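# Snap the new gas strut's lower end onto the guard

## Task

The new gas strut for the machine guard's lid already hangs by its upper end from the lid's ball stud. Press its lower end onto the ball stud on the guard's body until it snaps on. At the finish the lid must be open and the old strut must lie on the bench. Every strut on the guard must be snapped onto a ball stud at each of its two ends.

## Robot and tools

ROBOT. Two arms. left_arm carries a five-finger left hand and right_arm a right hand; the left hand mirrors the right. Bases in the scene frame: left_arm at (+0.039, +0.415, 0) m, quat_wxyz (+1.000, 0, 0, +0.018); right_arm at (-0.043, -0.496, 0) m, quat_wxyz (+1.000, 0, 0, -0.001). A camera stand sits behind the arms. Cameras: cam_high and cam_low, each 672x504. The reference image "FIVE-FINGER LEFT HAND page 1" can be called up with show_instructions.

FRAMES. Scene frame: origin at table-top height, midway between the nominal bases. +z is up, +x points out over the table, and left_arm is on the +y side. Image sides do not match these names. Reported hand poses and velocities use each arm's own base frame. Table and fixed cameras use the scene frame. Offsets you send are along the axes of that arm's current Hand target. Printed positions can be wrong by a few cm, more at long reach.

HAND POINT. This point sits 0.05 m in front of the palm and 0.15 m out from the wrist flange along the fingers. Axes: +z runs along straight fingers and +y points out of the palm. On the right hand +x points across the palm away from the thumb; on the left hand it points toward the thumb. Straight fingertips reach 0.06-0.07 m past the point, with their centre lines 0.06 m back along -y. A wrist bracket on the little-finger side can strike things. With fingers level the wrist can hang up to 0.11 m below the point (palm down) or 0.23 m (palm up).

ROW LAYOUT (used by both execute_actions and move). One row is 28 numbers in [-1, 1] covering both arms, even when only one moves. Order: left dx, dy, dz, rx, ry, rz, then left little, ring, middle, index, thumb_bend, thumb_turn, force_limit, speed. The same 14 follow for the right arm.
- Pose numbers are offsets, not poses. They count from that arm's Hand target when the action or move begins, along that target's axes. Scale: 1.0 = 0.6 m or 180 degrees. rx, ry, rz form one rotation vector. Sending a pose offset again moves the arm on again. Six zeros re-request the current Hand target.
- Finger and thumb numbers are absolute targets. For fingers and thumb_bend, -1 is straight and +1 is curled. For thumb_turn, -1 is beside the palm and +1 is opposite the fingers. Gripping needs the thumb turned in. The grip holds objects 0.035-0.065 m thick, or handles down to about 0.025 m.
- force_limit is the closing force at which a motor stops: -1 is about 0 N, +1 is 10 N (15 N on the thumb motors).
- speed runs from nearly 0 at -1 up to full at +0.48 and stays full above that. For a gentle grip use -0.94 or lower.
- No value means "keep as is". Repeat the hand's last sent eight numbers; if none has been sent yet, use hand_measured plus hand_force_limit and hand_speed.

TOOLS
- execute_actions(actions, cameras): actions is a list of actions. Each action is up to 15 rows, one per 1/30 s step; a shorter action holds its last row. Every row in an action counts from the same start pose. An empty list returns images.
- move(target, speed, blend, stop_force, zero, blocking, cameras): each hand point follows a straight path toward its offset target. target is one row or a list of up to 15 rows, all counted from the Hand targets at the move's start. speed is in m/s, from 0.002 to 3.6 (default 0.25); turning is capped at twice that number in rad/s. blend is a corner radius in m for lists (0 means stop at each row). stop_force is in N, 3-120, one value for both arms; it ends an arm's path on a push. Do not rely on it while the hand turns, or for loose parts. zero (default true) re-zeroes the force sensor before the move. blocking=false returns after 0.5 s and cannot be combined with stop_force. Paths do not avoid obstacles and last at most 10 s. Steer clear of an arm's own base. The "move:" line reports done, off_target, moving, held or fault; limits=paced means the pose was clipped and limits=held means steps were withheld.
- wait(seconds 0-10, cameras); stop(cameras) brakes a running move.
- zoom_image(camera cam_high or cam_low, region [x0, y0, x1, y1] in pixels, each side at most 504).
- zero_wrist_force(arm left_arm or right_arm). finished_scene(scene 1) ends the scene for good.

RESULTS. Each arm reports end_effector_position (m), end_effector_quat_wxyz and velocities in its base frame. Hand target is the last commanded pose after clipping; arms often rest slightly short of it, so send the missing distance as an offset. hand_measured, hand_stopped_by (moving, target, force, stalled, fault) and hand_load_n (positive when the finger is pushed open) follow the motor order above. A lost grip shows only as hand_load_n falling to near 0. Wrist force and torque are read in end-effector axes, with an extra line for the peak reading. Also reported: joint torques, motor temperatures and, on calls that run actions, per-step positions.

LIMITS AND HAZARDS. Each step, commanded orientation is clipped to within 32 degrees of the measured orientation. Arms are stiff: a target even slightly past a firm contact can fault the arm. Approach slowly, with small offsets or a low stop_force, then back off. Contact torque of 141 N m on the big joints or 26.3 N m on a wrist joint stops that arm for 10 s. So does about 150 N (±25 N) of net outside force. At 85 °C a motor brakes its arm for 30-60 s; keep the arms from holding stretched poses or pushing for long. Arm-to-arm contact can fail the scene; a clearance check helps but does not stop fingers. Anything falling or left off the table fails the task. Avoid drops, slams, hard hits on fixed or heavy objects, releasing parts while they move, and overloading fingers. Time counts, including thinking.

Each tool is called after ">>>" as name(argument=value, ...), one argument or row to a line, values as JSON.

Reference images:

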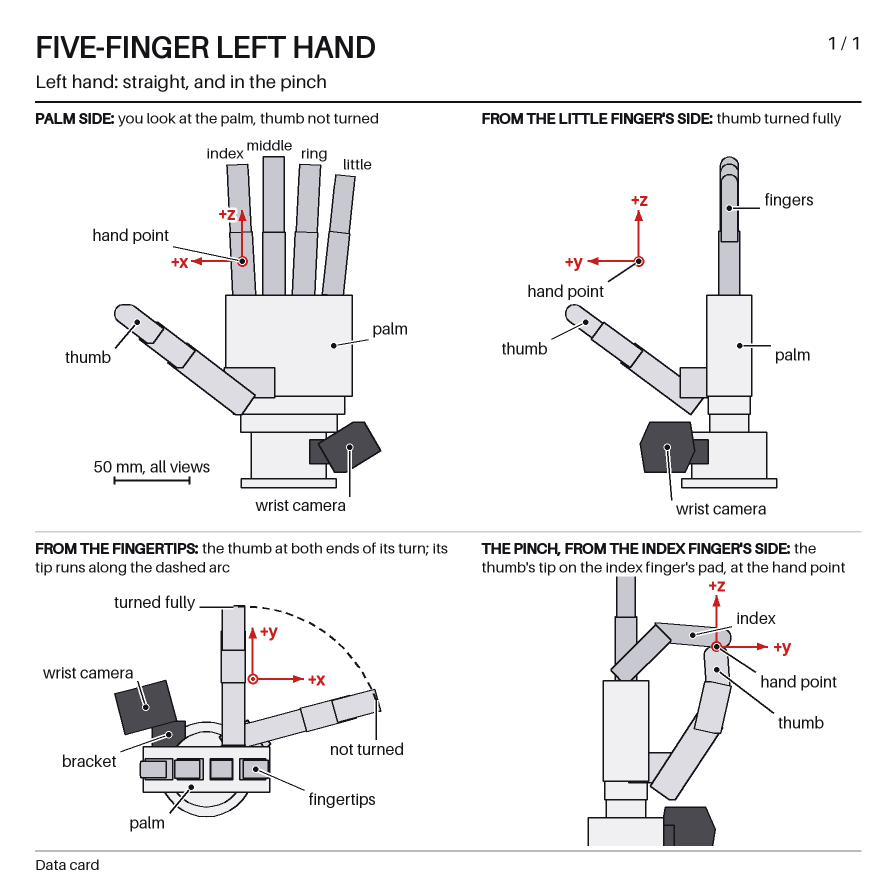

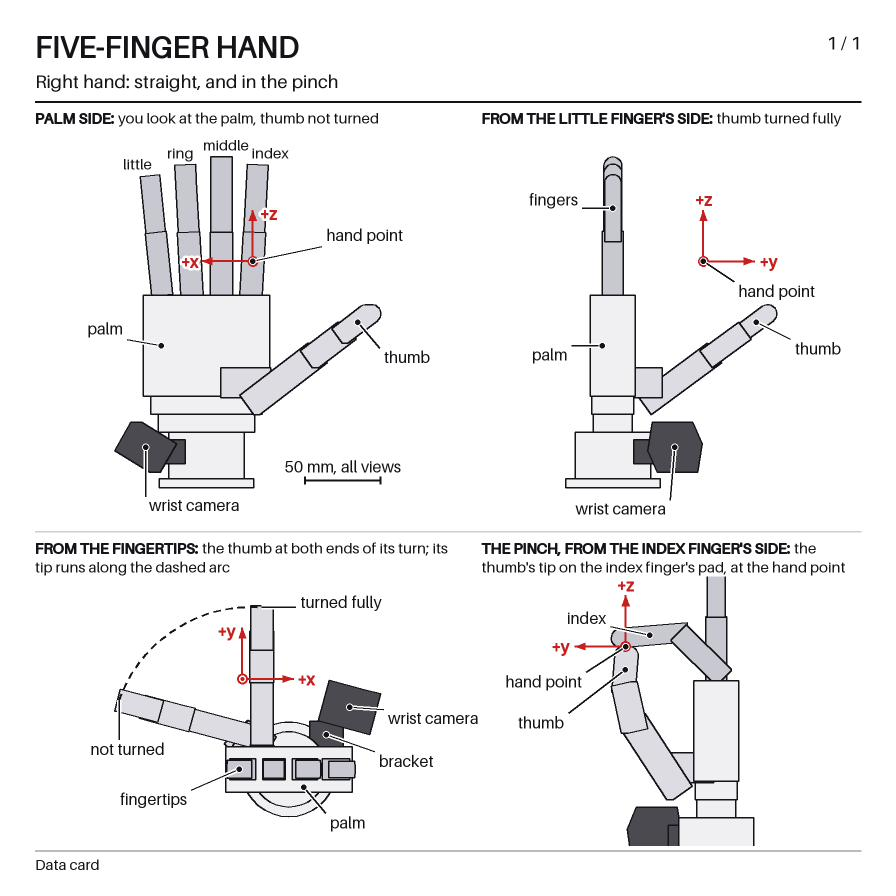

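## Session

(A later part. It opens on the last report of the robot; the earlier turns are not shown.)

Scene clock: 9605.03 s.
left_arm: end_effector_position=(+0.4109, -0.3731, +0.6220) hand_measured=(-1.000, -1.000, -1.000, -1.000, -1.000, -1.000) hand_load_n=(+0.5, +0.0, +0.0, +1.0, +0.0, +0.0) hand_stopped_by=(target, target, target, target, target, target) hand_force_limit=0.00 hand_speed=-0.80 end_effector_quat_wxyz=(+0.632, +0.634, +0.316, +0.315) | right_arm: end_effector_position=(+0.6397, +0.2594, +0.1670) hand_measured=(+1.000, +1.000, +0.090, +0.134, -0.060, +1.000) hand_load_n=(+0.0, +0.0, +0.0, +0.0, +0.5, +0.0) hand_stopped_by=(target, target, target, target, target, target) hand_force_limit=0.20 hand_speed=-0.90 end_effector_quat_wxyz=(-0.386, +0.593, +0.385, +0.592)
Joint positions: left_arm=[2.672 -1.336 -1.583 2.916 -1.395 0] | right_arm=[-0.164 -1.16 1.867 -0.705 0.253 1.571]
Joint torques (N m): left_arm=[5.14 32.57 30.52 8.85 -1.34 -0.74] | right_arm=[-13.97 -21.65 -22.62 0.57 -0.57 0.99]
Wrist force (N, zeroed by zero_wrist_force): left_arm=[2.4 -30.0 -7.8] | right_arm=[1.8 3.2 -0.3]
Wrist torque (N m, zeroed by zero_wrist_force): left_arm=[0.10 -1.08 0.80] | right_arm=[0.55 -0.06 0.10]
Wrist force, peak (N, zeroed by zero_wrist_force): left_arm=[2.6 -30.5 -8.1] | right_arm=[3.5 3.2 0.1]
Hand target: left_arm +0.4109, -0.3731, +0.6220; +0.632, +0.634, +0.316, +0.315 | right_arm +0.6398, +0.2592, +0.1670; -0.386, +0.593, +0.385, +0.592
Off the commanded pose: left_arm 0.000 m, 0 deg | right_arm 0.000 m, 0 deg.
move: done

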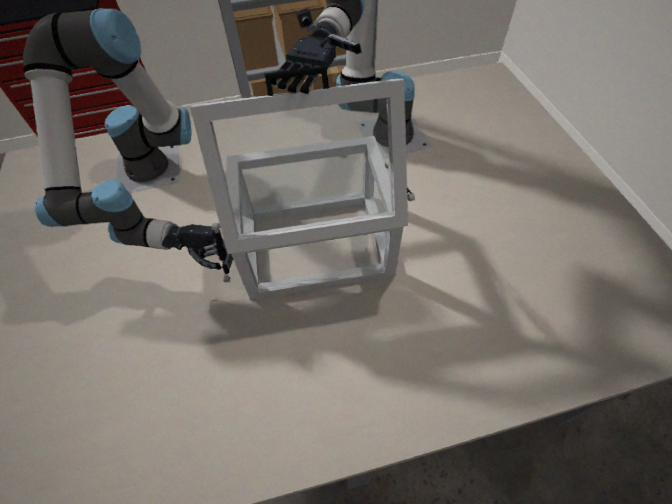

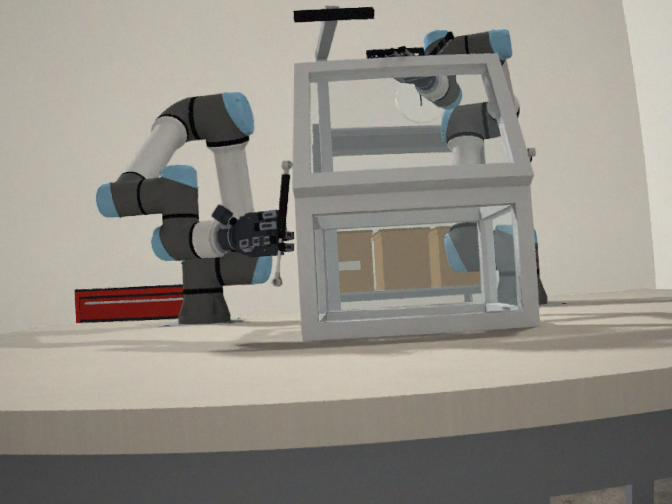

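>>> execute_actions(
  actions=[
    [[0,0,0,0,0,0,-1,-1,-1,-1,-1,-1,0,-0.8,0,0,0,0,0,0,1,1,0.09,0.135,0.04,1,0.2,-0.8]],
    [[0,0,0,0,0,0,-1,-1,-1,-1,-1,-1,0,-0.8,0,0,0,0,0,0,1,1,0.6,0.65,0.04,1,0.4,-0.88]],
    [[0,0,0,0,0,0,-1,-1,-1,-1,-1,-1,0,-0.8,0,0,0,0,0,0,1,1,0.6,0.65,0.04,1,0.4,-0.88]],
    [[0,0,0,0,0,0,-1,-1,-1,-1,-1,-1,0,-0.8,0,0,0,0,0,0,1,1,0.6,0.65,0.04,1,0.4,-0.88]],
  ],
)

>>> move(
  target=[0,0,0,0,0,0,-1,-1,-1,-1,-1,-1,0,-0.8,0,0,0,0.2667,0,0,1,1,0.6,0.65,0.04,1,0.4,-0.88],
  speed=0.1,
  cameras=["cam_low","cam_high"],
)

>>> zoom_image(
  camera="cam_low",
  region=[235, 225, 307, 297],
)

>>> zoom_image(
  camera="cam_high",
  region=[190, 220, 250, 280],
)

Scene clock: 9626.83 s.
left_arm: end_effector_position=(+0.4109, -0.3731, +0.6220) hand_measured=(-1.000, -1.000, -1.000, -1.000, -1.000, -1.000) hand_load_n=(+1.0, +0.0, +0.0, +1.0, +0.0, +0.0) hand_stopped_by=(target, target, target, target, target, target) hand_force_limit=0.00 hand_speed=-0.80 end_effector_quat_wxyz=(+0.632, +0.634, +0.316, +0.315) | right_arm: end_effector_position=(+0.6398, +0.2592, +0.1670) hand_measured=(+1.000, +1.000, +0.232, +0.242, +0.040, +1.000) hand_load_n=(+0.0, -1.0, +10.0, +8.0, +2.5, +0.0) hand_stopped_by=(target, target, force, force, target, target) hand_force_limit=0.40 hand_speed=-0.88 end_effector_quat_wxyz=(-0.386, +0.593, +0.385, +0.592)
Joint positions: left_arm=[2.672 -1.336 -1.583 2.916 -1.395 0] | right_arm=[-0.164 -1.16 1.867 -0.705 0.253 1.571]
Joint torques (N m): left_arm=[5.22 32.42 30.27 9 -1.35 -0.85] | right_arm=[-10.22 -21.6 -21.47 1.01 -0.01 -0.5]
Wrist force (N, zeroed by zero_wrist_force): left_arm=[2.2 -30.4 -7.9] | right_arm=[2.9 2.8 -0.5]
Wrist torque (N m, zeroed by zero_wrist_force): left_arm=[0.09 -1.08 0.79] | right_arm=[0.56 -0.06 0.07]
Wrist force, peak (N, zeroed by zero_wrist_force): left_arm=[2.4 -30.5 -8.1] | right_arm=[3.3 2.9 -0.1]
Hand target: left_arm +0.4109, -0.3731, +0.6220; +0.632, +0.634, +0.316, +0.315 | right_arm +0.6398, +0.2592, +0.1670; -0.386, +0.593, +0.385, +0.592
Off the commanded pose: left_arm 0.000 m, 0 deg | right_arm 0.000 m, 0 deg.
Step readings (end_effector_position of left_arm | right_arm):
0: (+0.4109, -0.3731, +0.6220) | (+0.6398, +0.2592, +0.1670)
1: (+0.4109, -0.3731, +0.6220) | (+0.6398, +0.2592, +0.1670)
2: (+0.4109, -0.3731, +0.6220) | (+0.6398, +0.2592, +0.1670)
4: (+0.4109, -0.3731, +0.6220) | (+0.6398, +0.2592, +0.1670)
8: (+0.4109, -0.3731, +0.6220) | (+0.6398, +0.2592, +0.1670)
15: (+0.4109, -0.3731, +0.6220) | (+0.6398, +0.2592, +0.1670)
16: (+0.4109, -0.3731, +0.6220) | (+0.6398, +0.2592, +0.1670)
17: (+0.4109, -0.3731, +0.6220) | (+0.6398, +0.2592, +0.1670)
19: (+0.4109, -0.3731, +0.6220) | (+0.6398, +0.2592, +0.1670)
23: (+0.4109, -0.3731, +0.6220) | (+0.6398, +0.2592, +0.1670)
30: (+0.4109, -0.3731, +0.6220) | (+0.6398, +0.2592, +0.1670)
31: (+0.4109, -0.3731, +0.6220) | (+0.6398, +0.2592, +0.1670)
32: (+0.4109, -0.3731, +0.6220) | (+0.6398, +0.2592, +0.1670)
34: (+0.4109, -0.3731, +0.6220) | (+0.6398, +0.2592, +0.1670)
38: (+0.4109, -0.3731, +0.6220) | (+0.6398, +0.2592, +0.1670)
45: (+0.4109, -0.3731, +0.6220) | (+0.6398, +0.2592, +0.1670)
46: (+0.4109, -0.3731, +0.6220) | (+0.6398, +0.2592, +0.1670)
47: (+0.4109, -0.3731, +0.6220) | (+0.6398, +0.2592, +0.1670)
49: (+0.4109, -0.3731, +0.6220) | (+0.6398, +0.2592, +0.1670)
53: (+0.4109, -0.3731, +0.6220) | (+0.6398, +0.2592, +0.1670)
60: (+0.4109, -0.3731, +0.6220) | (+0.6398, +0.2592, +0.1670)

Scene clock: 9631.43 s.
left_arm: end_effector_position=(+0.4109, -0.3731, +0.6220) hand_measured=(-1.000, -1.000, -1.000, -1.000, -1.000, -1.000) hand_load_n=(+1.0, +0.0, +0.0, +1.0, +0.0, -0.5) hand_stopped_by=(target, target, target, target, target, target) hand_force_limit=0.00 hand_speed=-0.80 end_effector_quat_wxyz=(+0.632, +0.634, +0.316, +0.315) | right_arm: end_effector_position=(+0.6398, +0.2594, +0.1669) hand_measured=(+1.000, +1.000, +0.232, +0.242, +0.040, +1.000) hand_load_n=(+0.0, +0.0, +9.0, +8.0, +2.0, +0.0) hand_stopped_by=(target, target, force, force, target, target) hand_force_limit=0.40 hand_speed=-0.88 end_effector_quat_wxyz=(+0.594, -0.385, -0.593, -0.384)
Joint positions: left_arm=[2.672 -1.336 -1.583 2.916 -1.395 0] | right_arm=[-0.186 -0.743 1.143 -0.399 -0.606 1.571]
Joint torques (N m): left_arm=[4.92 32.52 29.95 8.97 -1.48 -0.78] | right_arm=[-10.2 -59.07 -12.71 -0.96 1.47 -0.81]
Wrist force (N, zeroed by zero_wrist_force): left_arm=[2.3 -29.9 -8.0] | right_arm=[1.9 3.6 -0.2]
Wrist torque (N m, zeroed by zero_wrist_force): left_arm=[0.13 -1.07 0.79] | right_arm=[0.55 -0.09 0.21]
Wrist force, peak (N, zeroed by zero_wrist_force): left_arm=[2.5 -30.5 -8.1] | right_arm=[3.5 3.0 -0.1]
Hand target: left_arm +0.4109, -0.3731, +0.6220; +0.632, +0.634, +0.316, +0.315 | right_arm +0.6398, +0.2592, +0.1670; +0.594, -0.385, -0.593, -0.384
Off the commanded pose: left_arm 0.000 m, 0 deg | right_arm 0.000 m, 0 deg.
move: done

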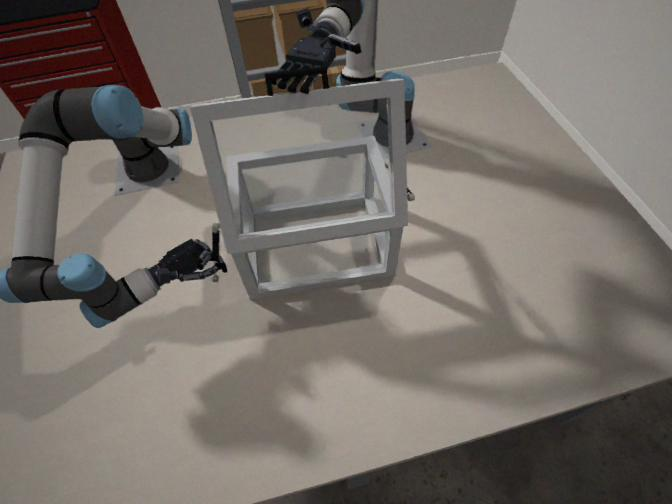

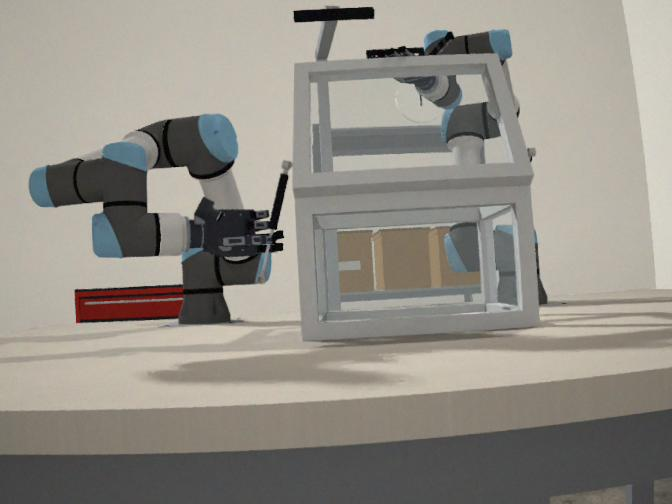

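Scaled by 7.000.

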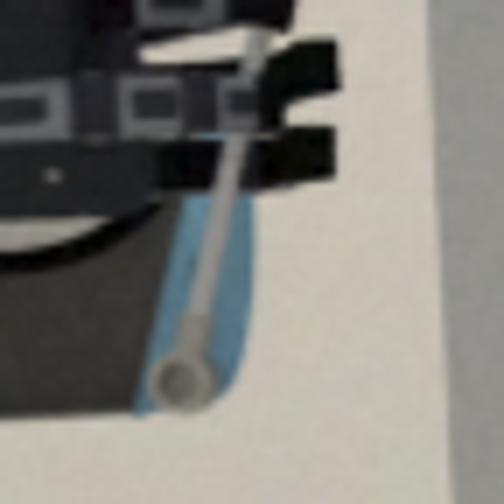

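Scaled by 8.400.

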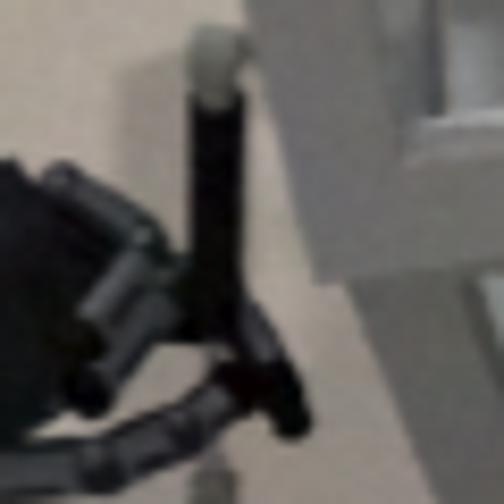

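>>> execute_actions(
  actions=[
    [[0,0,0,0,0,0,-1,-1,-1,-1,-1,-1,0,-0.8,0,0,0,0,0,0,1,1,0.09,0.135,0.04,1,0.2,-0.85]],
    [[0,0,0,0,0,0,-1,-1,-1,-1,-1,-1,0,-0.8,0,0,0,0,0,0,1,1,0.09,0.135,0.0,1,0.2,-0.85]],
    [[0,0,0,0,0,0,-1,-1,-1,-1,-1,-1,0,-0.8,0,0,0,0,0,0,1,1,0.09,0.135,0.0,1,0.2,-0.85]],
  ],
  cameras=["all"],
)

>>> zoom_image(
  camera="cam_low",
  region=[235, 225, 307, 297],
)

>>> zoom_image(
  camera="cam_high",
  region=[190, 220, 250, 280],
)

Scene clock: 9645.83 s.
left_arm: end_effector_position=(+0.4109, -0.3731, +0.6220) hand_measured=(-1.000, -1.000, -1.000, -1.000, -1.000, -1.000) hand_load_n=(+1.0, +0.0, +0.0, +0.5, +0.0, +0.0) hand_stopped_by=(target, target, target, target, target, target) hand_force_limit=0.00 hand_speed=-0.80 end_effector_quat_wxyz=(+0.632, +0.634, +0.316, +0.315) | right_arm: end_effector_position=(+0.6398, +0.2592, +0.1670) hand_measured=(+1.000, +1.000, +0.090, +0.134, +0.000, +1.000) hand_load_n=(+0.0, +0.0, +0.0, +0.0, +0.0, +0.5) hand_stopped_by=(target, target, target, target, target, target) hand_force_limit=0.20 hand_speed=-0.85 end_effector_quat_wxyz=(+0.594, -0.385, -0.593, -0.385)
Joint positions: left_arm=[2.672 -1.336 -1.583 2.916 -1.395 0] | right_arm=[-0.186 -0.743 1.143 -0.399 -0.606 1.571]
Joint torques (N m): left_arm=[4.54 32.91 30.76 8.98 -1.62 -0.95] | right_arm=[-10.36 -59.02 -12.54 -0.33 -0.96 0.6]
Wrist force (N, zeroed by zero_wrist_force): left_arm=[2.5 -29.8 -8.0] | right_arm=[1.8 3.5 -0.3]
Wrist torque (N m, zeroed by zero_wrist_force): left_arm=[0.13 -1.09 0.80] | right_arm=[0.55 -0.07 0.20]
Wrist force, peak (N, zeroed by zero_wrist_force): left_arm=[2.3 -30.6 -8.0] | right_arm=[1.7 3.7 -0.2]
Hand target: left_arm +0.4109, -0.3731, +0.6220; +0.632, +0.634, +0.316, +0.315 | right_arm +0.6398, +0.2592, +0.1670; +0.594, -0.385, -0.593, -0.384
Off the commanded pose: left_arm 0.000 m, 0 deg | right_arm 0.000 m, 0 deg.
Step readings (end_effector_position of left_arm | right_arm):
0: (+0.4109, -0.3731, +0.6220) | (+0.6398, +0.2592, +0.1670)
1: (+0.4109, -0.3731, +0.6220) | (+0.6398, +0.2592, +0.1670)
2: (+0.4109, -0.3731, +0.6220) | (+0.6398, +0.2592, +0.1670)
4: (+0.4109, -0.3731, +0.6220) | (+0.6398, +0.2592, +0.1670)
8: (+0.4109, -0.3731, +0.6220) | (+0.6398, +0.2592, +0.1670)
15: (+0.4109, -0.3731, +0.6220) | (+0.6398, +0.2592, +0.1670)
16: (+0.4109, -0.3731, +0.6220) | (+0.6398, +0.2592, +0.1670)
17: (+0.4109, -0.3731, +0.6220) | (+0.6398, +0.2592, +0.1670)
19: (+0.4109, -0.3731, +0.6220) | (+0.6398, +0.2592, +0.1670)
23: (+0.4109, -0.3731, +0.6220) | (+0.6398, +0.2592, +0.1670)
30: (+0.4109, -0.3731, +0.6220) | (+0.6398, +0.2592, +0.1670)
31: (+0.4109, -0.3731, +0.6220) | (+0.6398, +0.2592, +0.1670)
32: (+0.4109, -0.3731, +0.6220) | (+0.6398, +0.2592, +0.1670)
34: (+0.4109, -0.3731, +0.6220) | (+0.6398, +0.2592, +0.1670)
38: (+0.4109, -0.3731, +0.6220) | (+0.6398, +0.2592, +0.1670)
45: (+0.4109, -0.3731, +0.6220) | (+0.6398, +0.2592, +0.1670)

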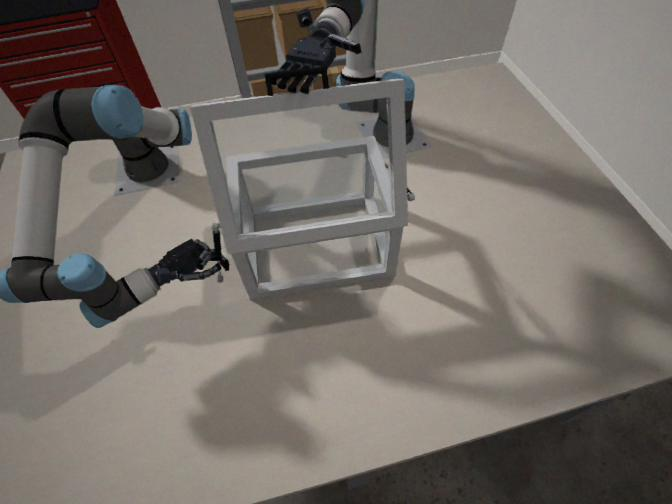

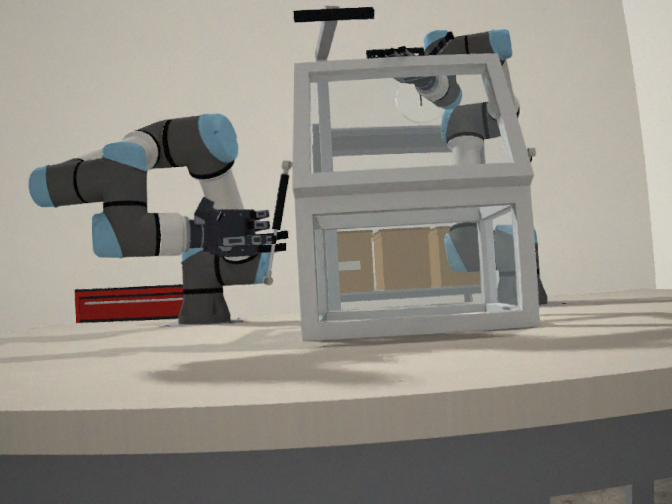

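Scaled by 7.000.

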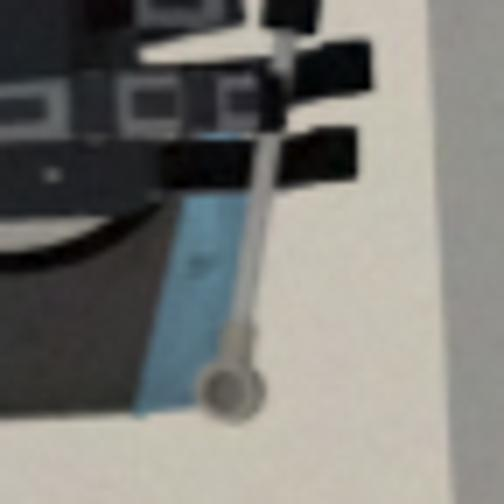

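Scaled by 8.400.

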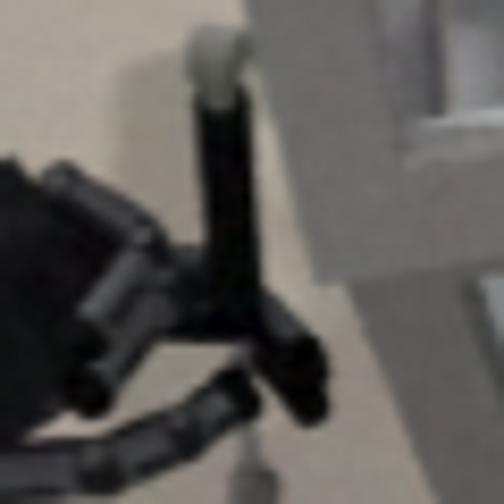

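>>> move(
  target=[0,0,0,0,0,0,-1,-1,-1,-1,-1,-1,0,-0.8,0,-0.0083,0,0,0,0,1,1,0.09,0.135,0.0,1,0.2,-0.85],
  speed=0.02,
  cameras=["cam_low","cam_high"],
)

>>> zoom_image(
  camera="cam_low",
  region=[235, 225, 307, 297],
)

>>> zoom_image(
  camera="cam_high",
  region=[200, 240, 245, 285],
)

Scene clock: 9667.57 s.
left_arm: end_effector_position=(+0.4109, -0.3731, +0.6220) hand_measured=(-1.000, -1.000, -1.000, -1.000, -1.000, -1.000) hand_load_n=(+0.5, +0.0, +0.0, +0.5, +0.0, +0.0) hand_stopped_by=(target, target, target, target, target, target) hand_force_limit=0.00 hand_speed=-0.80 end_effector_quat_wxyz=(+0.632, +0.634, +0.316, +0.315) | right_arm: end_effector_position=(+0.6352, +0.2571, +0.1670) hand_measured=(+1.000, +1.000, +0.090, +0.134, +0.000, +1.000) hand_load_n=(+0.0, +0.5, +0.0, +0.0, +0.0, +0.5) hand_stopped_by=(target, target, target, target, target, target) hand_force_limit=0.20 hand_speed=-0.85 end_effector_quat_wxyz=(+0.594, -0.385, -0.593, -0.385)
Joint positions: left_arm=[2.672 -1.336 -1.583 2.916 -1.395 0] | right_arm=[-0.191 -0.755 1.164 -0.408 -0.611 1.571]
Joint torques (N m): left_arm=[5.33 32.93 30.04 9.05 -1.68 -0.94] | right_arm=[-5.44 -42.54 -23.19 1.05 -0.55 -0.19]
Wrist force (N, zeroed by zero_wrist_force): left_arm=[2.3 -30.5 -8.0] | right_arm=[1.5 3.5 -0.3]
Wrist torque (N m, zeroed by zero_wrist_force): left_arm=[0.09 -1.09 0.80] | right_arm=[0.55 -0.04 0.18]
Wrist force, peak (N, zeroed by zero_wrist_force): left_arm=[2.3 -30.5 -8.1] | right_arm=[1.8 3.6 -0.1]
Hand target: left_arm +0.4109, -0.3731, +0.6220; +0.632, +0.634, +0.316, +0.315 | right_arm +0.6353, +0.2572, +0.1670; +0.594, -0.385, -0.593, -0.384
Off the commanded pose: left_arm 0.000 m, 0 deg | right_arm 0.000 m, 0 deg.
move: done

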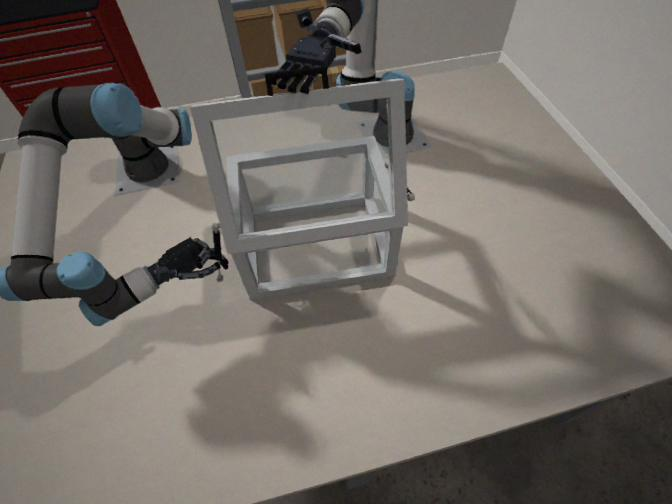

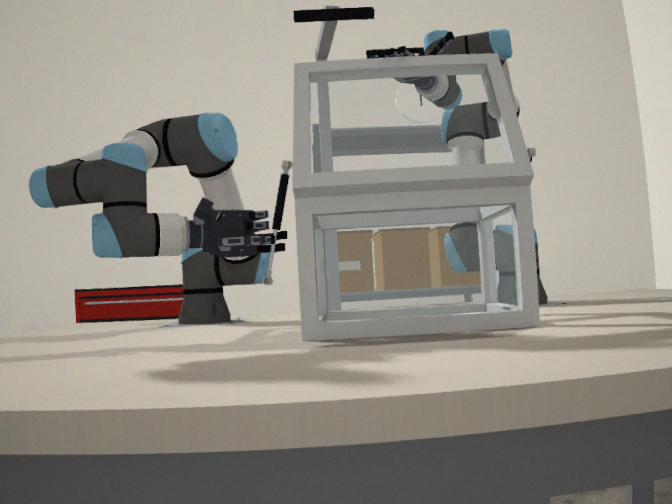

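Scaled by 7.000.

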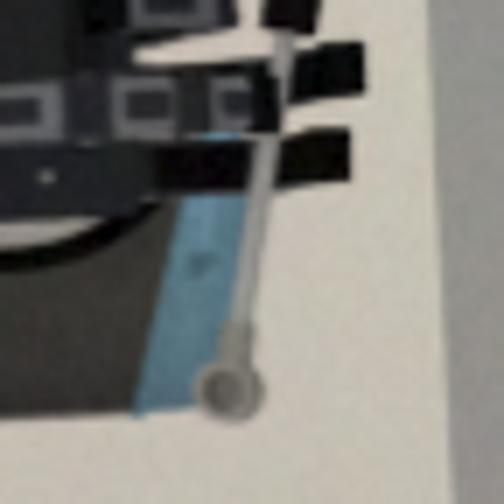

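Scaled by 11.200.

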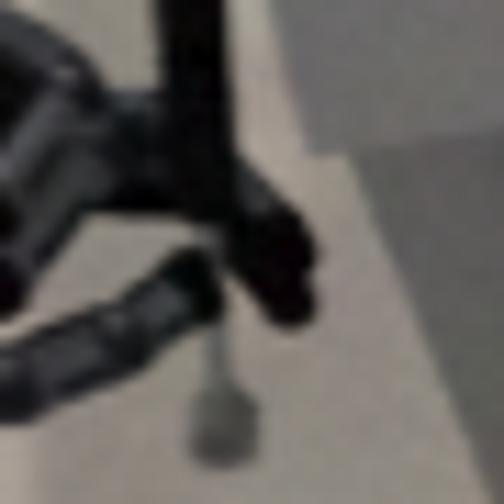

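>>> execute_actions(
  actions=[
    [[0,0,0,0,0,0,-1,-1,-1,-1,-1,-1,0,-0.8,0,0,0,0,0,0,1,1,0.3,0.35,0.0,1,-0.5,-0.88]],
    [[0,0,0,0,0,0,-1,-1,-1,-1,-1,-1,0,-0.8,0,0,0,0,0,0,1,1,0.3,0.35,0.0,1,-0.5,-0.88]],
    [[0,0,0,0,0,0,-1,-1,-1,-1,-1,-1,0,-0.8,0,0,0,0,0,0,1,1,0.3,0.35,0.0,1,-0.5,-0.88]],
  ],
  cameras=["all"],
)

>>> zoom_image(
  camera="cam_low",
  region=[235, 225, 307, 297],
)

>>> zoom_image(
  camera="cam_high",
  region=[200, 240, 245, 285],
)

Scene clock: 9683.93 s.
left_arm: end_effector_position=(+0.4109, -0.3731, +0.6220) hand_measured=(-1.000, -1.000, -1.000, -1.000, -1.000, -1.000) hand_load_n=(+0.5, +0.0, +0.0, +1.0, +0.0, +0.0) hand_stopped_by=(target, target, target, target, target, target) hand_force_limit=0.00 hand_speed=-0.80 end_effector_quat_wxyz=(+0.632, +0.634, +0.316, +0.315) | right_arm: end_effector_position=(+0.6353, +0.2572, +0.1670) hand_measured=(+1.000, +1.000, +0.110, +0.200, +0.000, +1.000) hand_load_n=(+0.0, +0.0, +1.0, +3.5, +3.0, +0.0) hand_stopped_by=(target, target, force, force, target, target) hand_force_limit=-0.50 hand_speed=-0.88 end_effector_quat_wxyz=(+0.594, -0.385, -0.593, -0.384)
Joint positions: left_arm=[2.672 -1.336 -1.583 2.916 -1.395 0] | right_arm=[-0.19 -0.754 1.164 -0.408 -0.611 1.571]
Joint torques (N m): left_arm=[4.9 32.68 31 9.1 -1.56 -1.01] | right_arm=[9.82 -38.57 -22.3 1.31 1.27 0.51]
Wrist force (N, zeroed by zero_wrist_force): left_arm=[2.2 -30.2 -7.8] | right_arm=[2.5 3.3 0.1]
Wrist torque (N m, zeroed by zero_wrist_force): left_arm=[0.11 -1.07 0.79] | right_arm=[0.52 -0.08 0.18]
Wrist force, peak (N, zeroed by zero_wrist_force): left_arm=[2.5 -30.5 -8.1] | right_arm=[3.0 3.5 0.0]
Hand target: left_arm +0.4109, -0.3731, +0.6220; +0.632, +0.634, +0.316, +0.315 | right_arm +0.6353, +0.2572, +0.1670; +0.594, -0.385, -0.593, -0.384
Off the commanded pose: left_arm 0.000 m, 0 deg | right_arm 0.000 m, 0 deg.
Step readings (end_effector_position of left_arm | right_arm):
0: (+0.4109, -0.3731, +0.6220) | (+0.6353, +0.2572, +0.1670)
1: (+0.4109, -0.3731, +0.6220) | (+0.6353, +0.2572, +0.1670)
2: (+0.4109, -0.3731, +0.6220) | (+0.6353, +0.2572, +0.1670)
4: (+0.4109, -0.3731, +0.6220) | (+0.6353, +0.2572, +0.1670)
8: (+0.4109, -0.3731, +0.6220) | (+0.6353, +0.2572, +0.1670)
15: (+0.4109, -0.3731, +0.6220) | (+0.6353, +0.2572, +0.1670)
16: (+0.4109, -0.3731, +0.6220) | (+0.6353, +0.2572, +0.1670)
17: (+0.4109, -0.3731, +0.6220) | (+0.6353, +0.2572, +0.1670)
19: (+0.4109, -0.3731, +0.6220) | (+0.6353, +0.2572, +0.1670)
23: (+0.4109, -0.3731, +0.6220) | (+0.6353, +0.2572, +0.1670)
30: (+0.4109, -0.3731, +0.6220) | (+0.6353, +0.2572, +0.1670)
31: (+0.4109, -0.3731, +0.6220) | (+0.6353, +0.2572, +0.1670)
32: (+0.4109, -0.3731, +0.6220) | (+0.6353, +0.2572, +0.1670)
34: (+0.4109, -0.3731, +0.6220) | (+0.6353, +0.2572, +0.1670)
38: (+0.4109, -0.3731, +0.6220) | (+0.6353, +0.2572, +0.1670)
45: (+0.4109, -0.3731, +0.6220) | (+0.6353, +0.2572, +0.1670)

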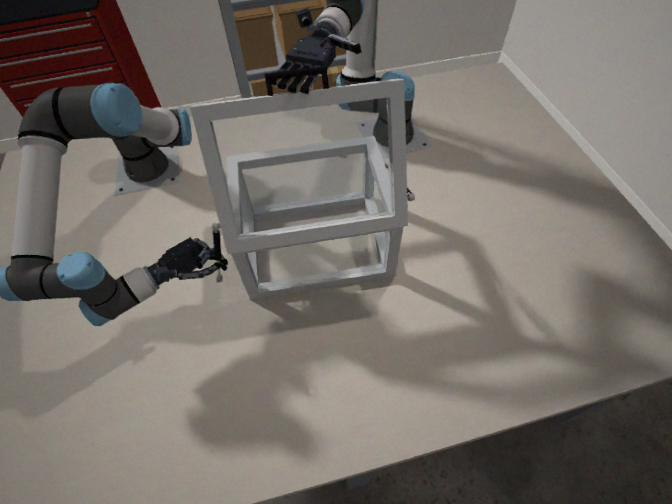

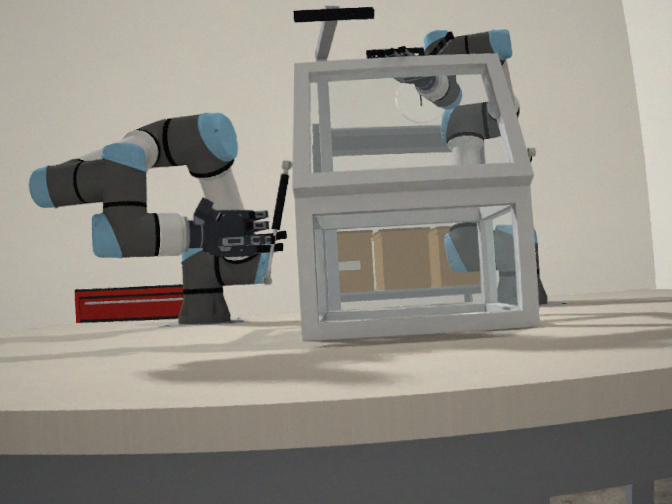

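Scaled by 7.000.

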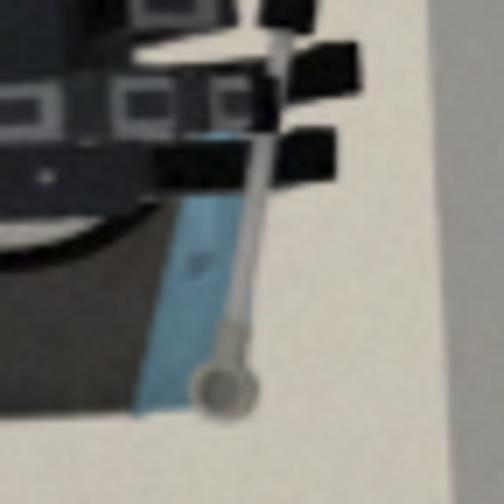

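Scaled by 11.200.

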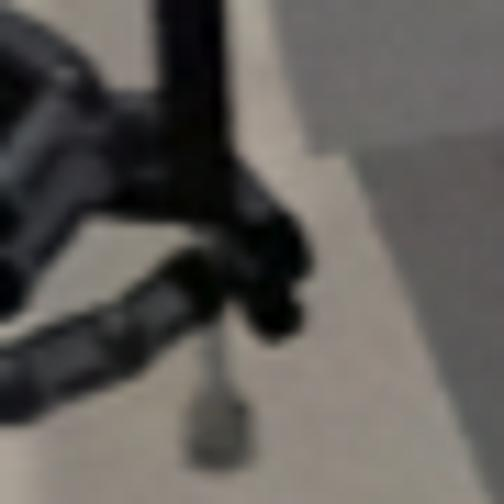

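>>> execute_actions(
  actions=[
    [[0,0,0,0,0,0,-1,-1,-1,-1,-1,-1,0,-0.8,0,0,0,0,0,0,1,1,0.6,0.65,0.0,1,0.2,-0.9]],
    [[0,0,0,0,0,0,-1,-1,-1,-1,-1,-1,0,-0.8,0,0,0,0,0,0,1,1,0.6,0.65,0.0,1,0.2,-0.9]],
    [[0,0,0,0,0,0,-1,-1,-1,-1,-1,-1,0,-0.8,0,0,0,0,0,0,1,1,0.6,0.65,0.0,1,0.2,-0.9]],
  ],
  cameras=["cam_low"],
)

>>> zoom_image(
  camera="cam_low",
  region=[235, 225, 307, 297],
)

Scene clock: 9695.83 s.
left_arm: end_effector_position=(+0.4109, -0.3731, +0.6220) hand_measured=(-1.000, -1.000, -1.000, -1.000, -1.000, -1.000) hand_load_n=(+1.0, +0.0, +0.0, +0.5, +0.0, +0.0) hand_stopped_by=(target, target, target, target, target, target) hand_force_limit=0.00 hand_speed=-0.80 end_effector_quat_wxyz=(+0.632, +0.634, +0.316, +0.315) | right_arm: end_effector_position=(+0.6353, +0.2572, +0.1670) hand_measured=(+1.000, +1.000, +0.230, +0.244, +0.000, +1.000) hand_load_n=(+0.0, +0.0, +7.0, +7.5, +3.5, +0.0) hand_stopped_by=(target, target, force, force, target, target) hand_force_limit=0.20 hand_speed=-0.90 end_effector_quat_wxyz=(+0.594, -0.385, -0.593, -0.385)
Joint positions: left_arm=[2.672 -1.336 -1.583 2.916 -1.395 0] | right_arm=[-0.19 -0.754 1.164 -0.408 -0.611 1.571]
Joint torques (N m): left_arm=[5.3 33.04 30.28 9.02 -1.7 -0.95] | right_arm=[11.44 -37.38 -16.67 -0.73 1.02 -0.35]
Wrist force (N, zeroed by zero_wrist_force): left_arm=[2.4 -30.0 -8.1] | right_arm=[2.0 3.5 -0.2]
Wrist torque (N m, zeroed by zero_wrist_force): left_arm=[0.13 -1.10 0.81] | right_arm=[0.54 -0.08 0.20]
Wrist force, peak (N, zeroed by zero_wrist_force): left_arm=[2.4 -30.5 -7.9] | right_arm=[2.9 3.6 -0.2]
Hand target: left_arm +0.4109, -0.3731, +0.6220; +0.632, +0.634, +0.316, +0.315 | right_arm +0.6353, +0.2572, +0.1670; +0.594, -0.385, -0.593, -0.384
Off the commanded pose: left_arm 0.000 m, 0 deg | right_arm 0.000 m, 0 deg.
Step readings (end_effector_position of left_arm | right_arm):
0: (+0.4109, -0.3731, +0.6220) | (+0.6353, +0.2572, +0.1670)
1: (+0.4109, -0.3731, +0.6220) | (+0.6353, +0.2572, +0.1670)
2: (+0.4109, -0.3731, +0.6220) | (+0.6353, +0.2572, +0.1670)
4: (+0.4109, -0.3731, +0.6220) | (+0.6353, +0.2572, +0.1670)
8: (+0.4109, -0.3731, +0.6220) | (+0.6353, +0.2572, +0.1670)
15: (+0.4109, -0.3731, +0.6220) | (+0.6353, +0.2572, +0.1670)
16: (+0.4109, -0.3731, +0.6220) | (+0.6353, +0.2572, +0.1670)
17: (+0.4109, -0.3731, +0.6220) | (+0.6353, +0.2572, +0.1670)
19: (+0.4109, -0.3731, +0.6220) | (+0.6353, +0.2572, +0.1670)
23: (+0.4109, -0.3731, +0.6220) | (+0.6353, +0.2572, +0.1670)
30: (+0.4109, -0.3731, +0.6220) | (+0.6353, +0.2572, +0.1670)
31: (+0.4109, -0.3731, +0.6220) | (+0.6353, +0.2572, +0.1670)
32: (+0.4109, -0.3731, +0.6220) | (+0.6353, +0.2572, +0.1670)
34: (+0.4109, -0.3731, +0.6220) | (+0.6353, +0.2572, +0.1670)
38: (+0.4109, -0.3731, +0.6220) | (+0.6353, +0.2572, +0.1670)
45: (+0.4109, -0.3731, +0.6220) | (+0.6353, +0.2572, +0.1670)
Images, in order (width x height): cam_low 672x504.

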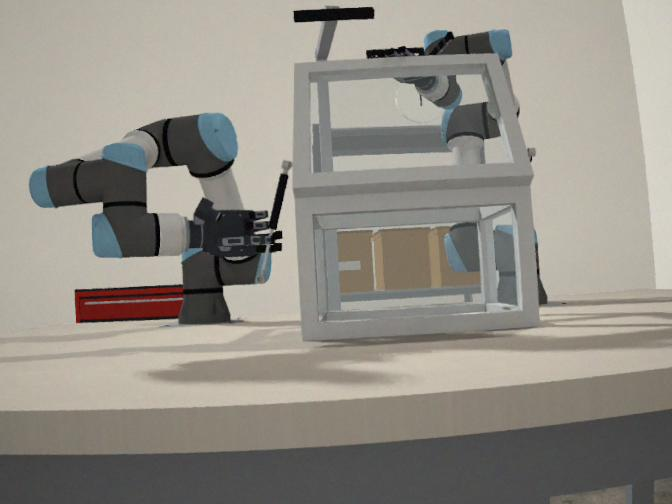

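Scaled by 7.000.

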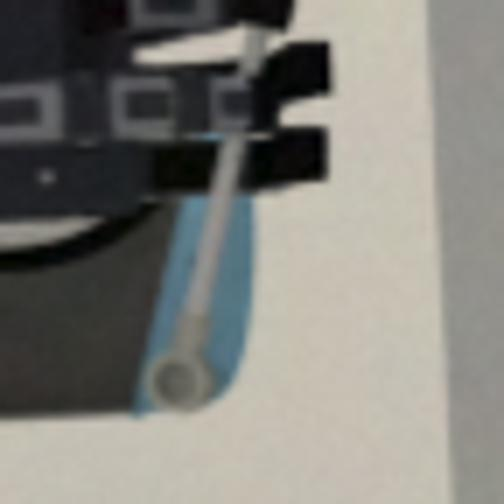

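>>> execute_actions(
  actions=[
    [[0,0,0,0,0,0,-1,-1,-1,-1,-1,-1,0,-0.8,0,0,0,0,0,0,1,1,0.09,0.135,0.0,1,0.2,-0.85]],
    [[0,0,0,0,0,0,-1,-1,-1,-1,-1,-1,0,-0.8,0,0,0,0,0,0,1,1,0.09,0.135,-0.05,1,0.2,-0.85]],
    [[0,0,0,0,0,0,-1,-1,-1,-1,-1,-1,0,-0.8,0,0,0,0,0,0,1,1,0.09,0.135,-0.05,1,0.2,-0.85]],
  ],
)

>>> move(
  target=[0,0,0,0,0,0,-1,-1,-1,-1,-1,-1,0,-0.8,0,-0.0083,0,0,0,0,1,1,0.09,0.135,-0.05,1,0.2,-0.85],
  speed=0.02,
  cameras=["cam_low","cam_high"],
)

>>> zoom_image(
  camera="cam_low",
  region=[235, 225, 307, 297],
)

>>> zoom_image(
  camera="cam_high",
  region=[200, 240, 245, 285],
)

Scene clock: 9712.83 s.
left_arm: end_effector_position=(+0.4109, -0.3731, +0.6220) hand_measured=(-1.000, -1.000, -1.000, -1.000, -1.000, -1.000) hand_load_n=(+1.0, +0.5, +0.0, +1.0, +0.0, +0.5) hand_stopped_by=(target, target, target, target, target, target) hand_force_limit=0.00 hand_speed=-0.80 end_effector_quat_wxyz=(+0.632, +0.634, +0.316, +0.315) | right_arm: end_effector_position=(+0.6353, +0.2572, +0.1670) hand_measured=(+1.000, +1.000, +0.090, +0.134, -0.050, +1.000) hand_load_n=(+0.0, +0.0, +0.0, +0.0, +0.0, +0.5) hand_stopped_by=(target, target, target, target, target, target) hand_force_limit=0.20 hand_speed=-0.85 end_effector_quat_wxyz=(+0.594, -0.385, -0.593, -0.384)
Joint positions: left_arm=[2.672 -1.336 -1.583 2.916 -1.395 0] | right_arm=[-0.19 -0.754 1.164 -0.408 -0.611 1.571]
Joint torques (N m): left_arm=[5.06 32.74 30.41 9.09 -1.74 -1.13] | right_arm=[11.47 -40.03 -16.76 -0.41 0.76 -1.02]
Wrist force (N, zeroed by zero_wrist_force): left_arm=[2.3 -30.1 -8.2] | right_arm=[1.7 3.5 -0.2]
Wrist torque (N m, zeroed by zero_wrist_force): left_arm=[0.10 -1.07 0.80] | right_arm=[0.54 -0.06 0.19]
Wrist force, peak (N, zeroed by zero_wrist_force): left_arm=[2.4 -30.5 -8.0] | right_arm=[2.0 3.7 -0.2]
Hand target: left_arm +0.4109, -0.3731, +0.6220; +0.632, +0.634, +0.316, +0.315 | right_arm +0.6353, +0.2572, +0.1670; +0.594, -0.385, -0.593, -0.384
Off the commanded pose: left_arm 0.000 m, 0 deg | right_arm 0.000 m, 0 deg.
Step readings (end_effector_position of left_arm | right_arm):
0: (+0.4109, -0.3731, +0.6220) | (+0.6353, +0.2572, +0.1670)
1: (+0.4109, -0.3731, +0.6220) | (+0.6353, +0.2572, +0.1670)
2: (+0.4109, -0.3731, +0.6220) | (+0.6353, +0.2572, +0.1670)
4: (+0.4109, -0.3731, +0.6220) | (+0.6353, +0.2572, +0.1670)
8: (+0.4109, -0.3731, +0.6220) | (+0.6353, +0.2572, +0.1670)
15: (+0.4109, -0.3731, +0.6220) | (+0.6353, +0.2572, +0.1670)
16: (+0.4109, -0.3731, +0.6220) | (+0.6353, +0.2572, +0.1670)
17: (+0.4109, -0.3731, +0.6220) | (+0.6353, +0.2572, +0.1670)
19: (+0.4109, -0.3731, +0.6220) | (+0.6353, +0.2572, +0.1670)
23: (+0.4109, -0.3731, +0.6220) | (+0.6353, +0.2572, +0.1670)
30: (+0.4109, -0.3731, +0.6220) | (+0.6353, +0.2572, +0.1670)
31: (+0.4109, -0.3731, +0.6220) | (+0.6353, +0.2572, +0.1670)
32: (+0.4109, -0.3731, +0.6220) | (+0.6353, +0.2572, +0.1670)
34: (+0.4109, -0.3731, +0.6220) | (+0.6353, +0.2572, +0.1670)
38: (+0.4109, -0.3731, +0.6220) | (+0.6353, +0.2572, +0.1670)
45: (+0.4109, -0.3731, +0.6220) | (+0.6353, +0.2572, +0.1670)

Scene clock: 9713.57 s.
left_arm: end_effector_position=(+0.4109, -0.3731, +0.6220) hand_measured=(-1.000, -1.000, -1.000, -1.000, -1.000, -1.000) hand_load_n=(+0.5, +0.0, +0.0, +1.0, +0.0, +0.0) hand_stopped_by=(target, target, target, target, target, target) hand_force_limit=0.00 hand_speed=-0.80 end_effector_quat_wxyz=(+0.632, +0.634, +0.316, +0.315) | right_arm: end_effector_position=(+0.6307, +0.2551, +0.1670) hand_measured=(+1.000, +1.000, +0.090, +0.134, -0.050, +1.000) hand_load_n=(+0.5, +0.0, +0.5, +0.0, +0.0, +0.0) hand_stopped_by=(target, target, target, target, target, target) hand_force_limit=0.20 hand_speed=-0.85 end_effector_quat_wxyz=(+0.594, -0.385, -0.593, -0.385)
Joint positions: left_arm=[2.672 -1.336 -1.583 2.916 -1.395 0] | right_arm=[-0.195 -0.765 1.184 -0.418 -0.615 1.571]
Joint torques (N m): left_arm=[5 32.96 30.79 8.96 -1.72 -1.16] | right_arm=[-5.95 -44.08 -22.8 0.74 -0.59 -0.33]
Wrist force (N, zeroed by zero_wrist_force): left_arm=[2.3 -30.0 -8.1] | right_arm=[1.7 3.6 -0.3]
Wrist torque (N m, zeroed by zero_wrist_force): left_arm=[0.15 -1.08 0.79] | right_arm=[0.56 -0.05 0.19]
Wrist force, peak (N, zeroed by zero_wrist_force): left_arm=[2.4 -30.5 -8.0] | right_arm=[2.0 3.6 -0.2]
Hand target: left_arm +0.4109, -0.3731, +0.6220; +0.632, +0.634, +0.316, +0.315 | right_arm +0.6307, +0.2552, +0.1670; +0.594, -0.385, -0.593, -0.384
Off the commanded pose: left_arm 0.000 m, 0 deg | right_arm 0.000 m, 0 deg.
move: done

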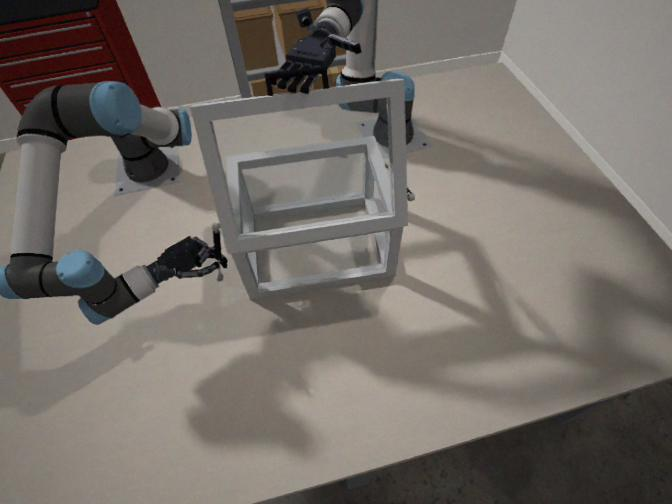

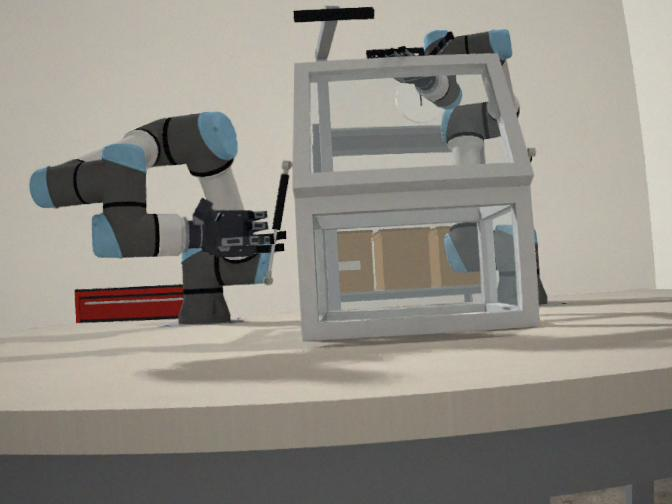

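Scaled by 7.000.

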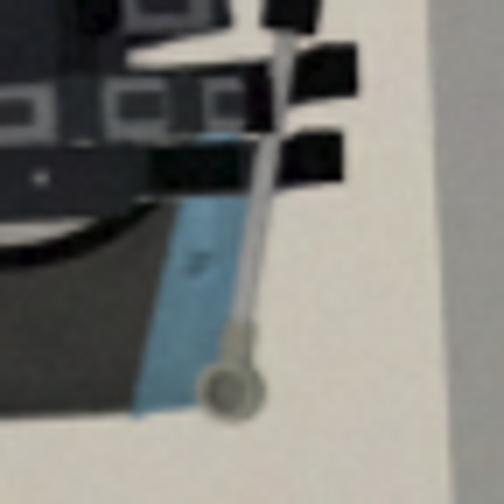

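Scaled by 11.200.

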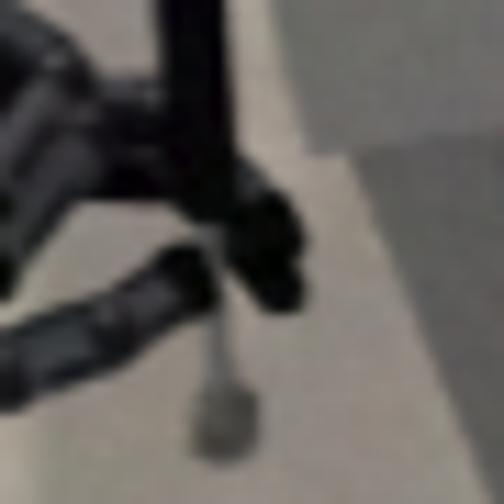

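>>> execute_actions(
  actions=[
    [[0,0,0,0,0,0,-1,-1,-1,-1,-1,-1,0,-0.8,0,0,0,0,0,0,1,1,0.3,0.35,-0.05,1,-0.5,-0.88]],
    [[0,0,0,0,0,0,-1,-1,-1,-1,-1,-1,0,-0.8,0,0,0,0,0,0,1,1,0.3,0.35,-0.05,1,-0.5,-0.88]],
    [[0,0,0,0,0,0,-1,-1,-1,-1,-1,-1,0,-0.8,0,0,0,0,0,0,1,1,0.3,0.35,-0.05,1,-0.5,-0.88]],
  ],
  cameras=["all"],
)

>>> zoom_image(
  camera="cam_low",
  region=[235, 225, 307, 297],
)

>>> zoom_image(
  camera="cam_high",
  region=[200, 240, 245, 285],
)

Scene clock: 9722.90 s.
left_arm: end_effector_position=(+0.4109, -0.3731, +0.6220) hand_measured=(-1.000, -1.000, -1.000, -1.000, -1.000, -1.000) hand_load_n=(+1.0, +0.0, +0.5, +0.5, +0.0, +0.0) hand_stopped_by=(target, target, target, target, target, target) hand_force_limit=0.00 hand_speed=-0.80 end_effector_quat_wxyz=(+0.632, +0.634, +0.316, +0.315) | right_arm: end_effector_position=(+0.6307, +0.2552, +0.1670) hand_measured=(+1.000, +1.000, +0.110, +0.188, -0.050, +1.000) hand_load_n=(+0.0, -0.5, +2.5, +6.0, +4.0, -0.5) hand_stopped_by=(target, target, force, force, target, target) hand_force_limit=-0.50 hand_speed=-0.88 end_effector_quat_wxyz=(+0.594, -0.385, -0.593, -0.384)
Joint positions: left_arm=[2.672 -1.336 -1.583 2.916 -1.395 0] | right_arm=[-0.195 -0.765 1.184 -0.418 -0.615 1.571]
Joint torques (N m): left_arm=[4.97 33.2 30.98 9 -1.75 -1.15] | right_arm=[10.55 -37.43 -20.65 1.01 1.33 0.62]
Wrist force (N, zeroed by zero_wrist_force): left_arm=[2.1 -30.0 -7.8] | right_arm=[3.9 3.6 0.4]
Wrist torque (N m, zeroed by zero_wrist_force): left_arm=[0.11 -1.09 0.79] | right_arm=[0.54 -0.11 0.19]
Wrist force, peak (N, zeroed by zero_wrist_force): left_arm=[2.3 -30.5 -7.9] | right_arm=[4.0 3.6 0.2]
Hand target: left_arm +0.4109, -0.3731, +0.6220; +0.632, +0.634, +0.316, +0.315 | right_arm +0.6307, +0.2552, +0.1670; +0.594, -0.385, -0.593, -0.384
Off the commanded pose: left_arm 0.000 m, 0 deg | right_arm 0.000 m, 0 deg.
Step readings (end_effector_position of left_arm | right_arm):
0: (+0.4109, -0.3731, +0.6220) | (+0.6307, +0.2552, +0.1670)
1: (+0.4109, -0.3731, +0.6220) | (+0.6307, +0.2552, +0.1670)
2: (+0.4109, -0.3731, +0.6220) | (+0.6307, +0.2552, +0.1670)
4: (+0.4109, -0.3731, +0.6220) | (+0.6307, +0.2552, +0.1670)
8: (+0.4109, -0.3731, +0.6220) | (+0.6307, +0.2552, +0.1670)
15: (+0.4109, -0.3731, +0.6220) | (+0.6307, +0.2552, +0.1670)
16: (+0.4109, -0.3731, +0.6220) | (+0.6307, +0.2552, +0.1670)
17: (+0.4109, -0.3731, +0.6220) | (+0.6307, +0.2552, +0.1670)
19: (+0.4109, -0.3731, +0.6220) | (+0.6307, +0.2552, +0.1670)
23: (+0.4109, -0.3731, +0.6220) | (+0.6307, +0.2552, +0.1670)
30: (+0.4109, -0.3731, +0.6220) | (+0.6307, +0.2552, +0.1670)
31: (+0.4109, -0.3731, +0.6220) | (+0.6307, +0.2552, +0.1670)
32: (+0.4109, -0.3731, +0.6220) | (+0.6307, +0.2552, +0.1670)
34: (+0.4109, -0.3731, +0.6220) | (+0.6307, +0.2552, +0.1670)
38: (+0.4109, -0.3731, +0.6220) | (+0.6307, +0.2552, +0.1670)
45: (+0.4109, -0.3731, +0.6220) | (+0.6307, +0.2552, +0.1670)

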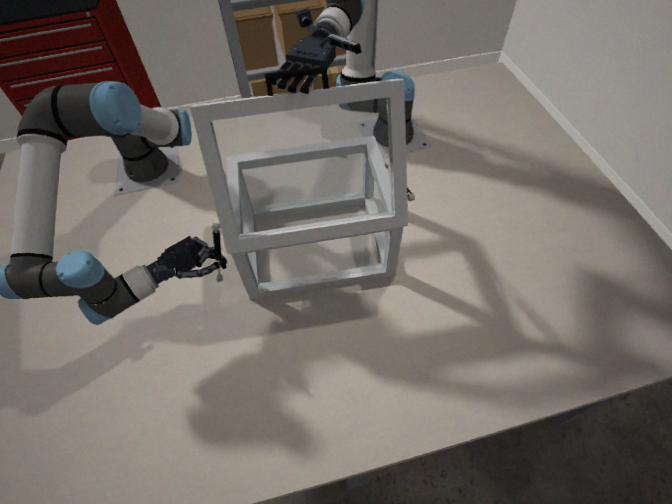

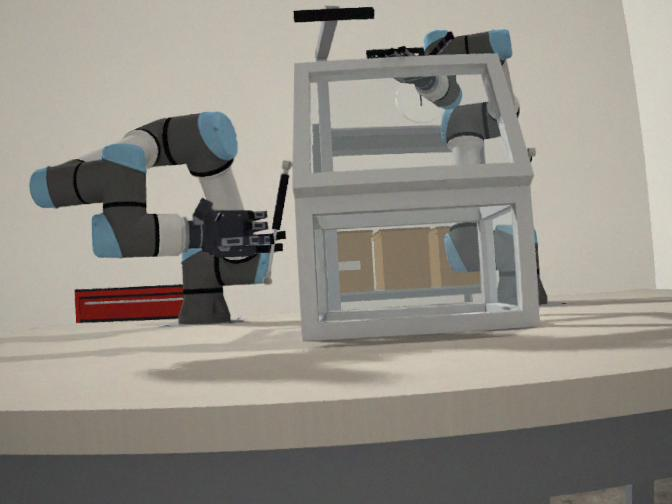

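Scaled by 7.000.

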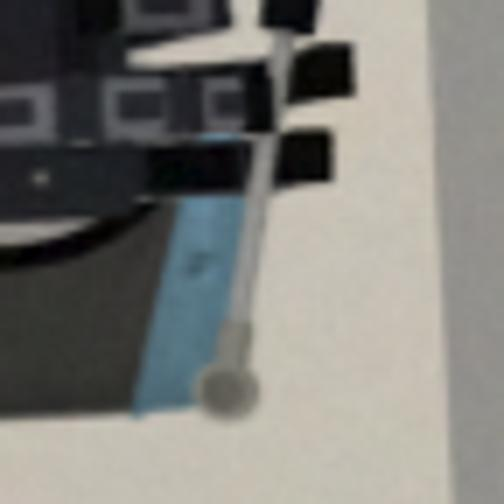

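Scaled by 11.200.

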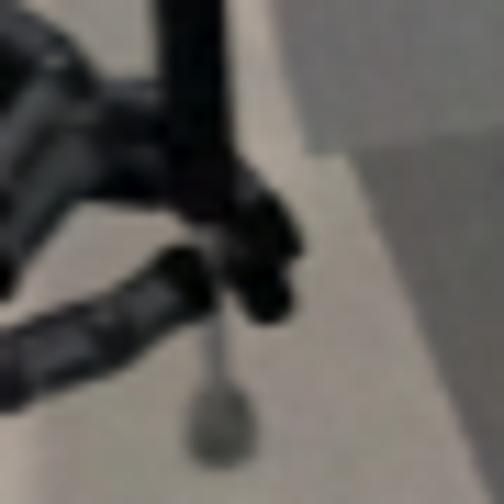

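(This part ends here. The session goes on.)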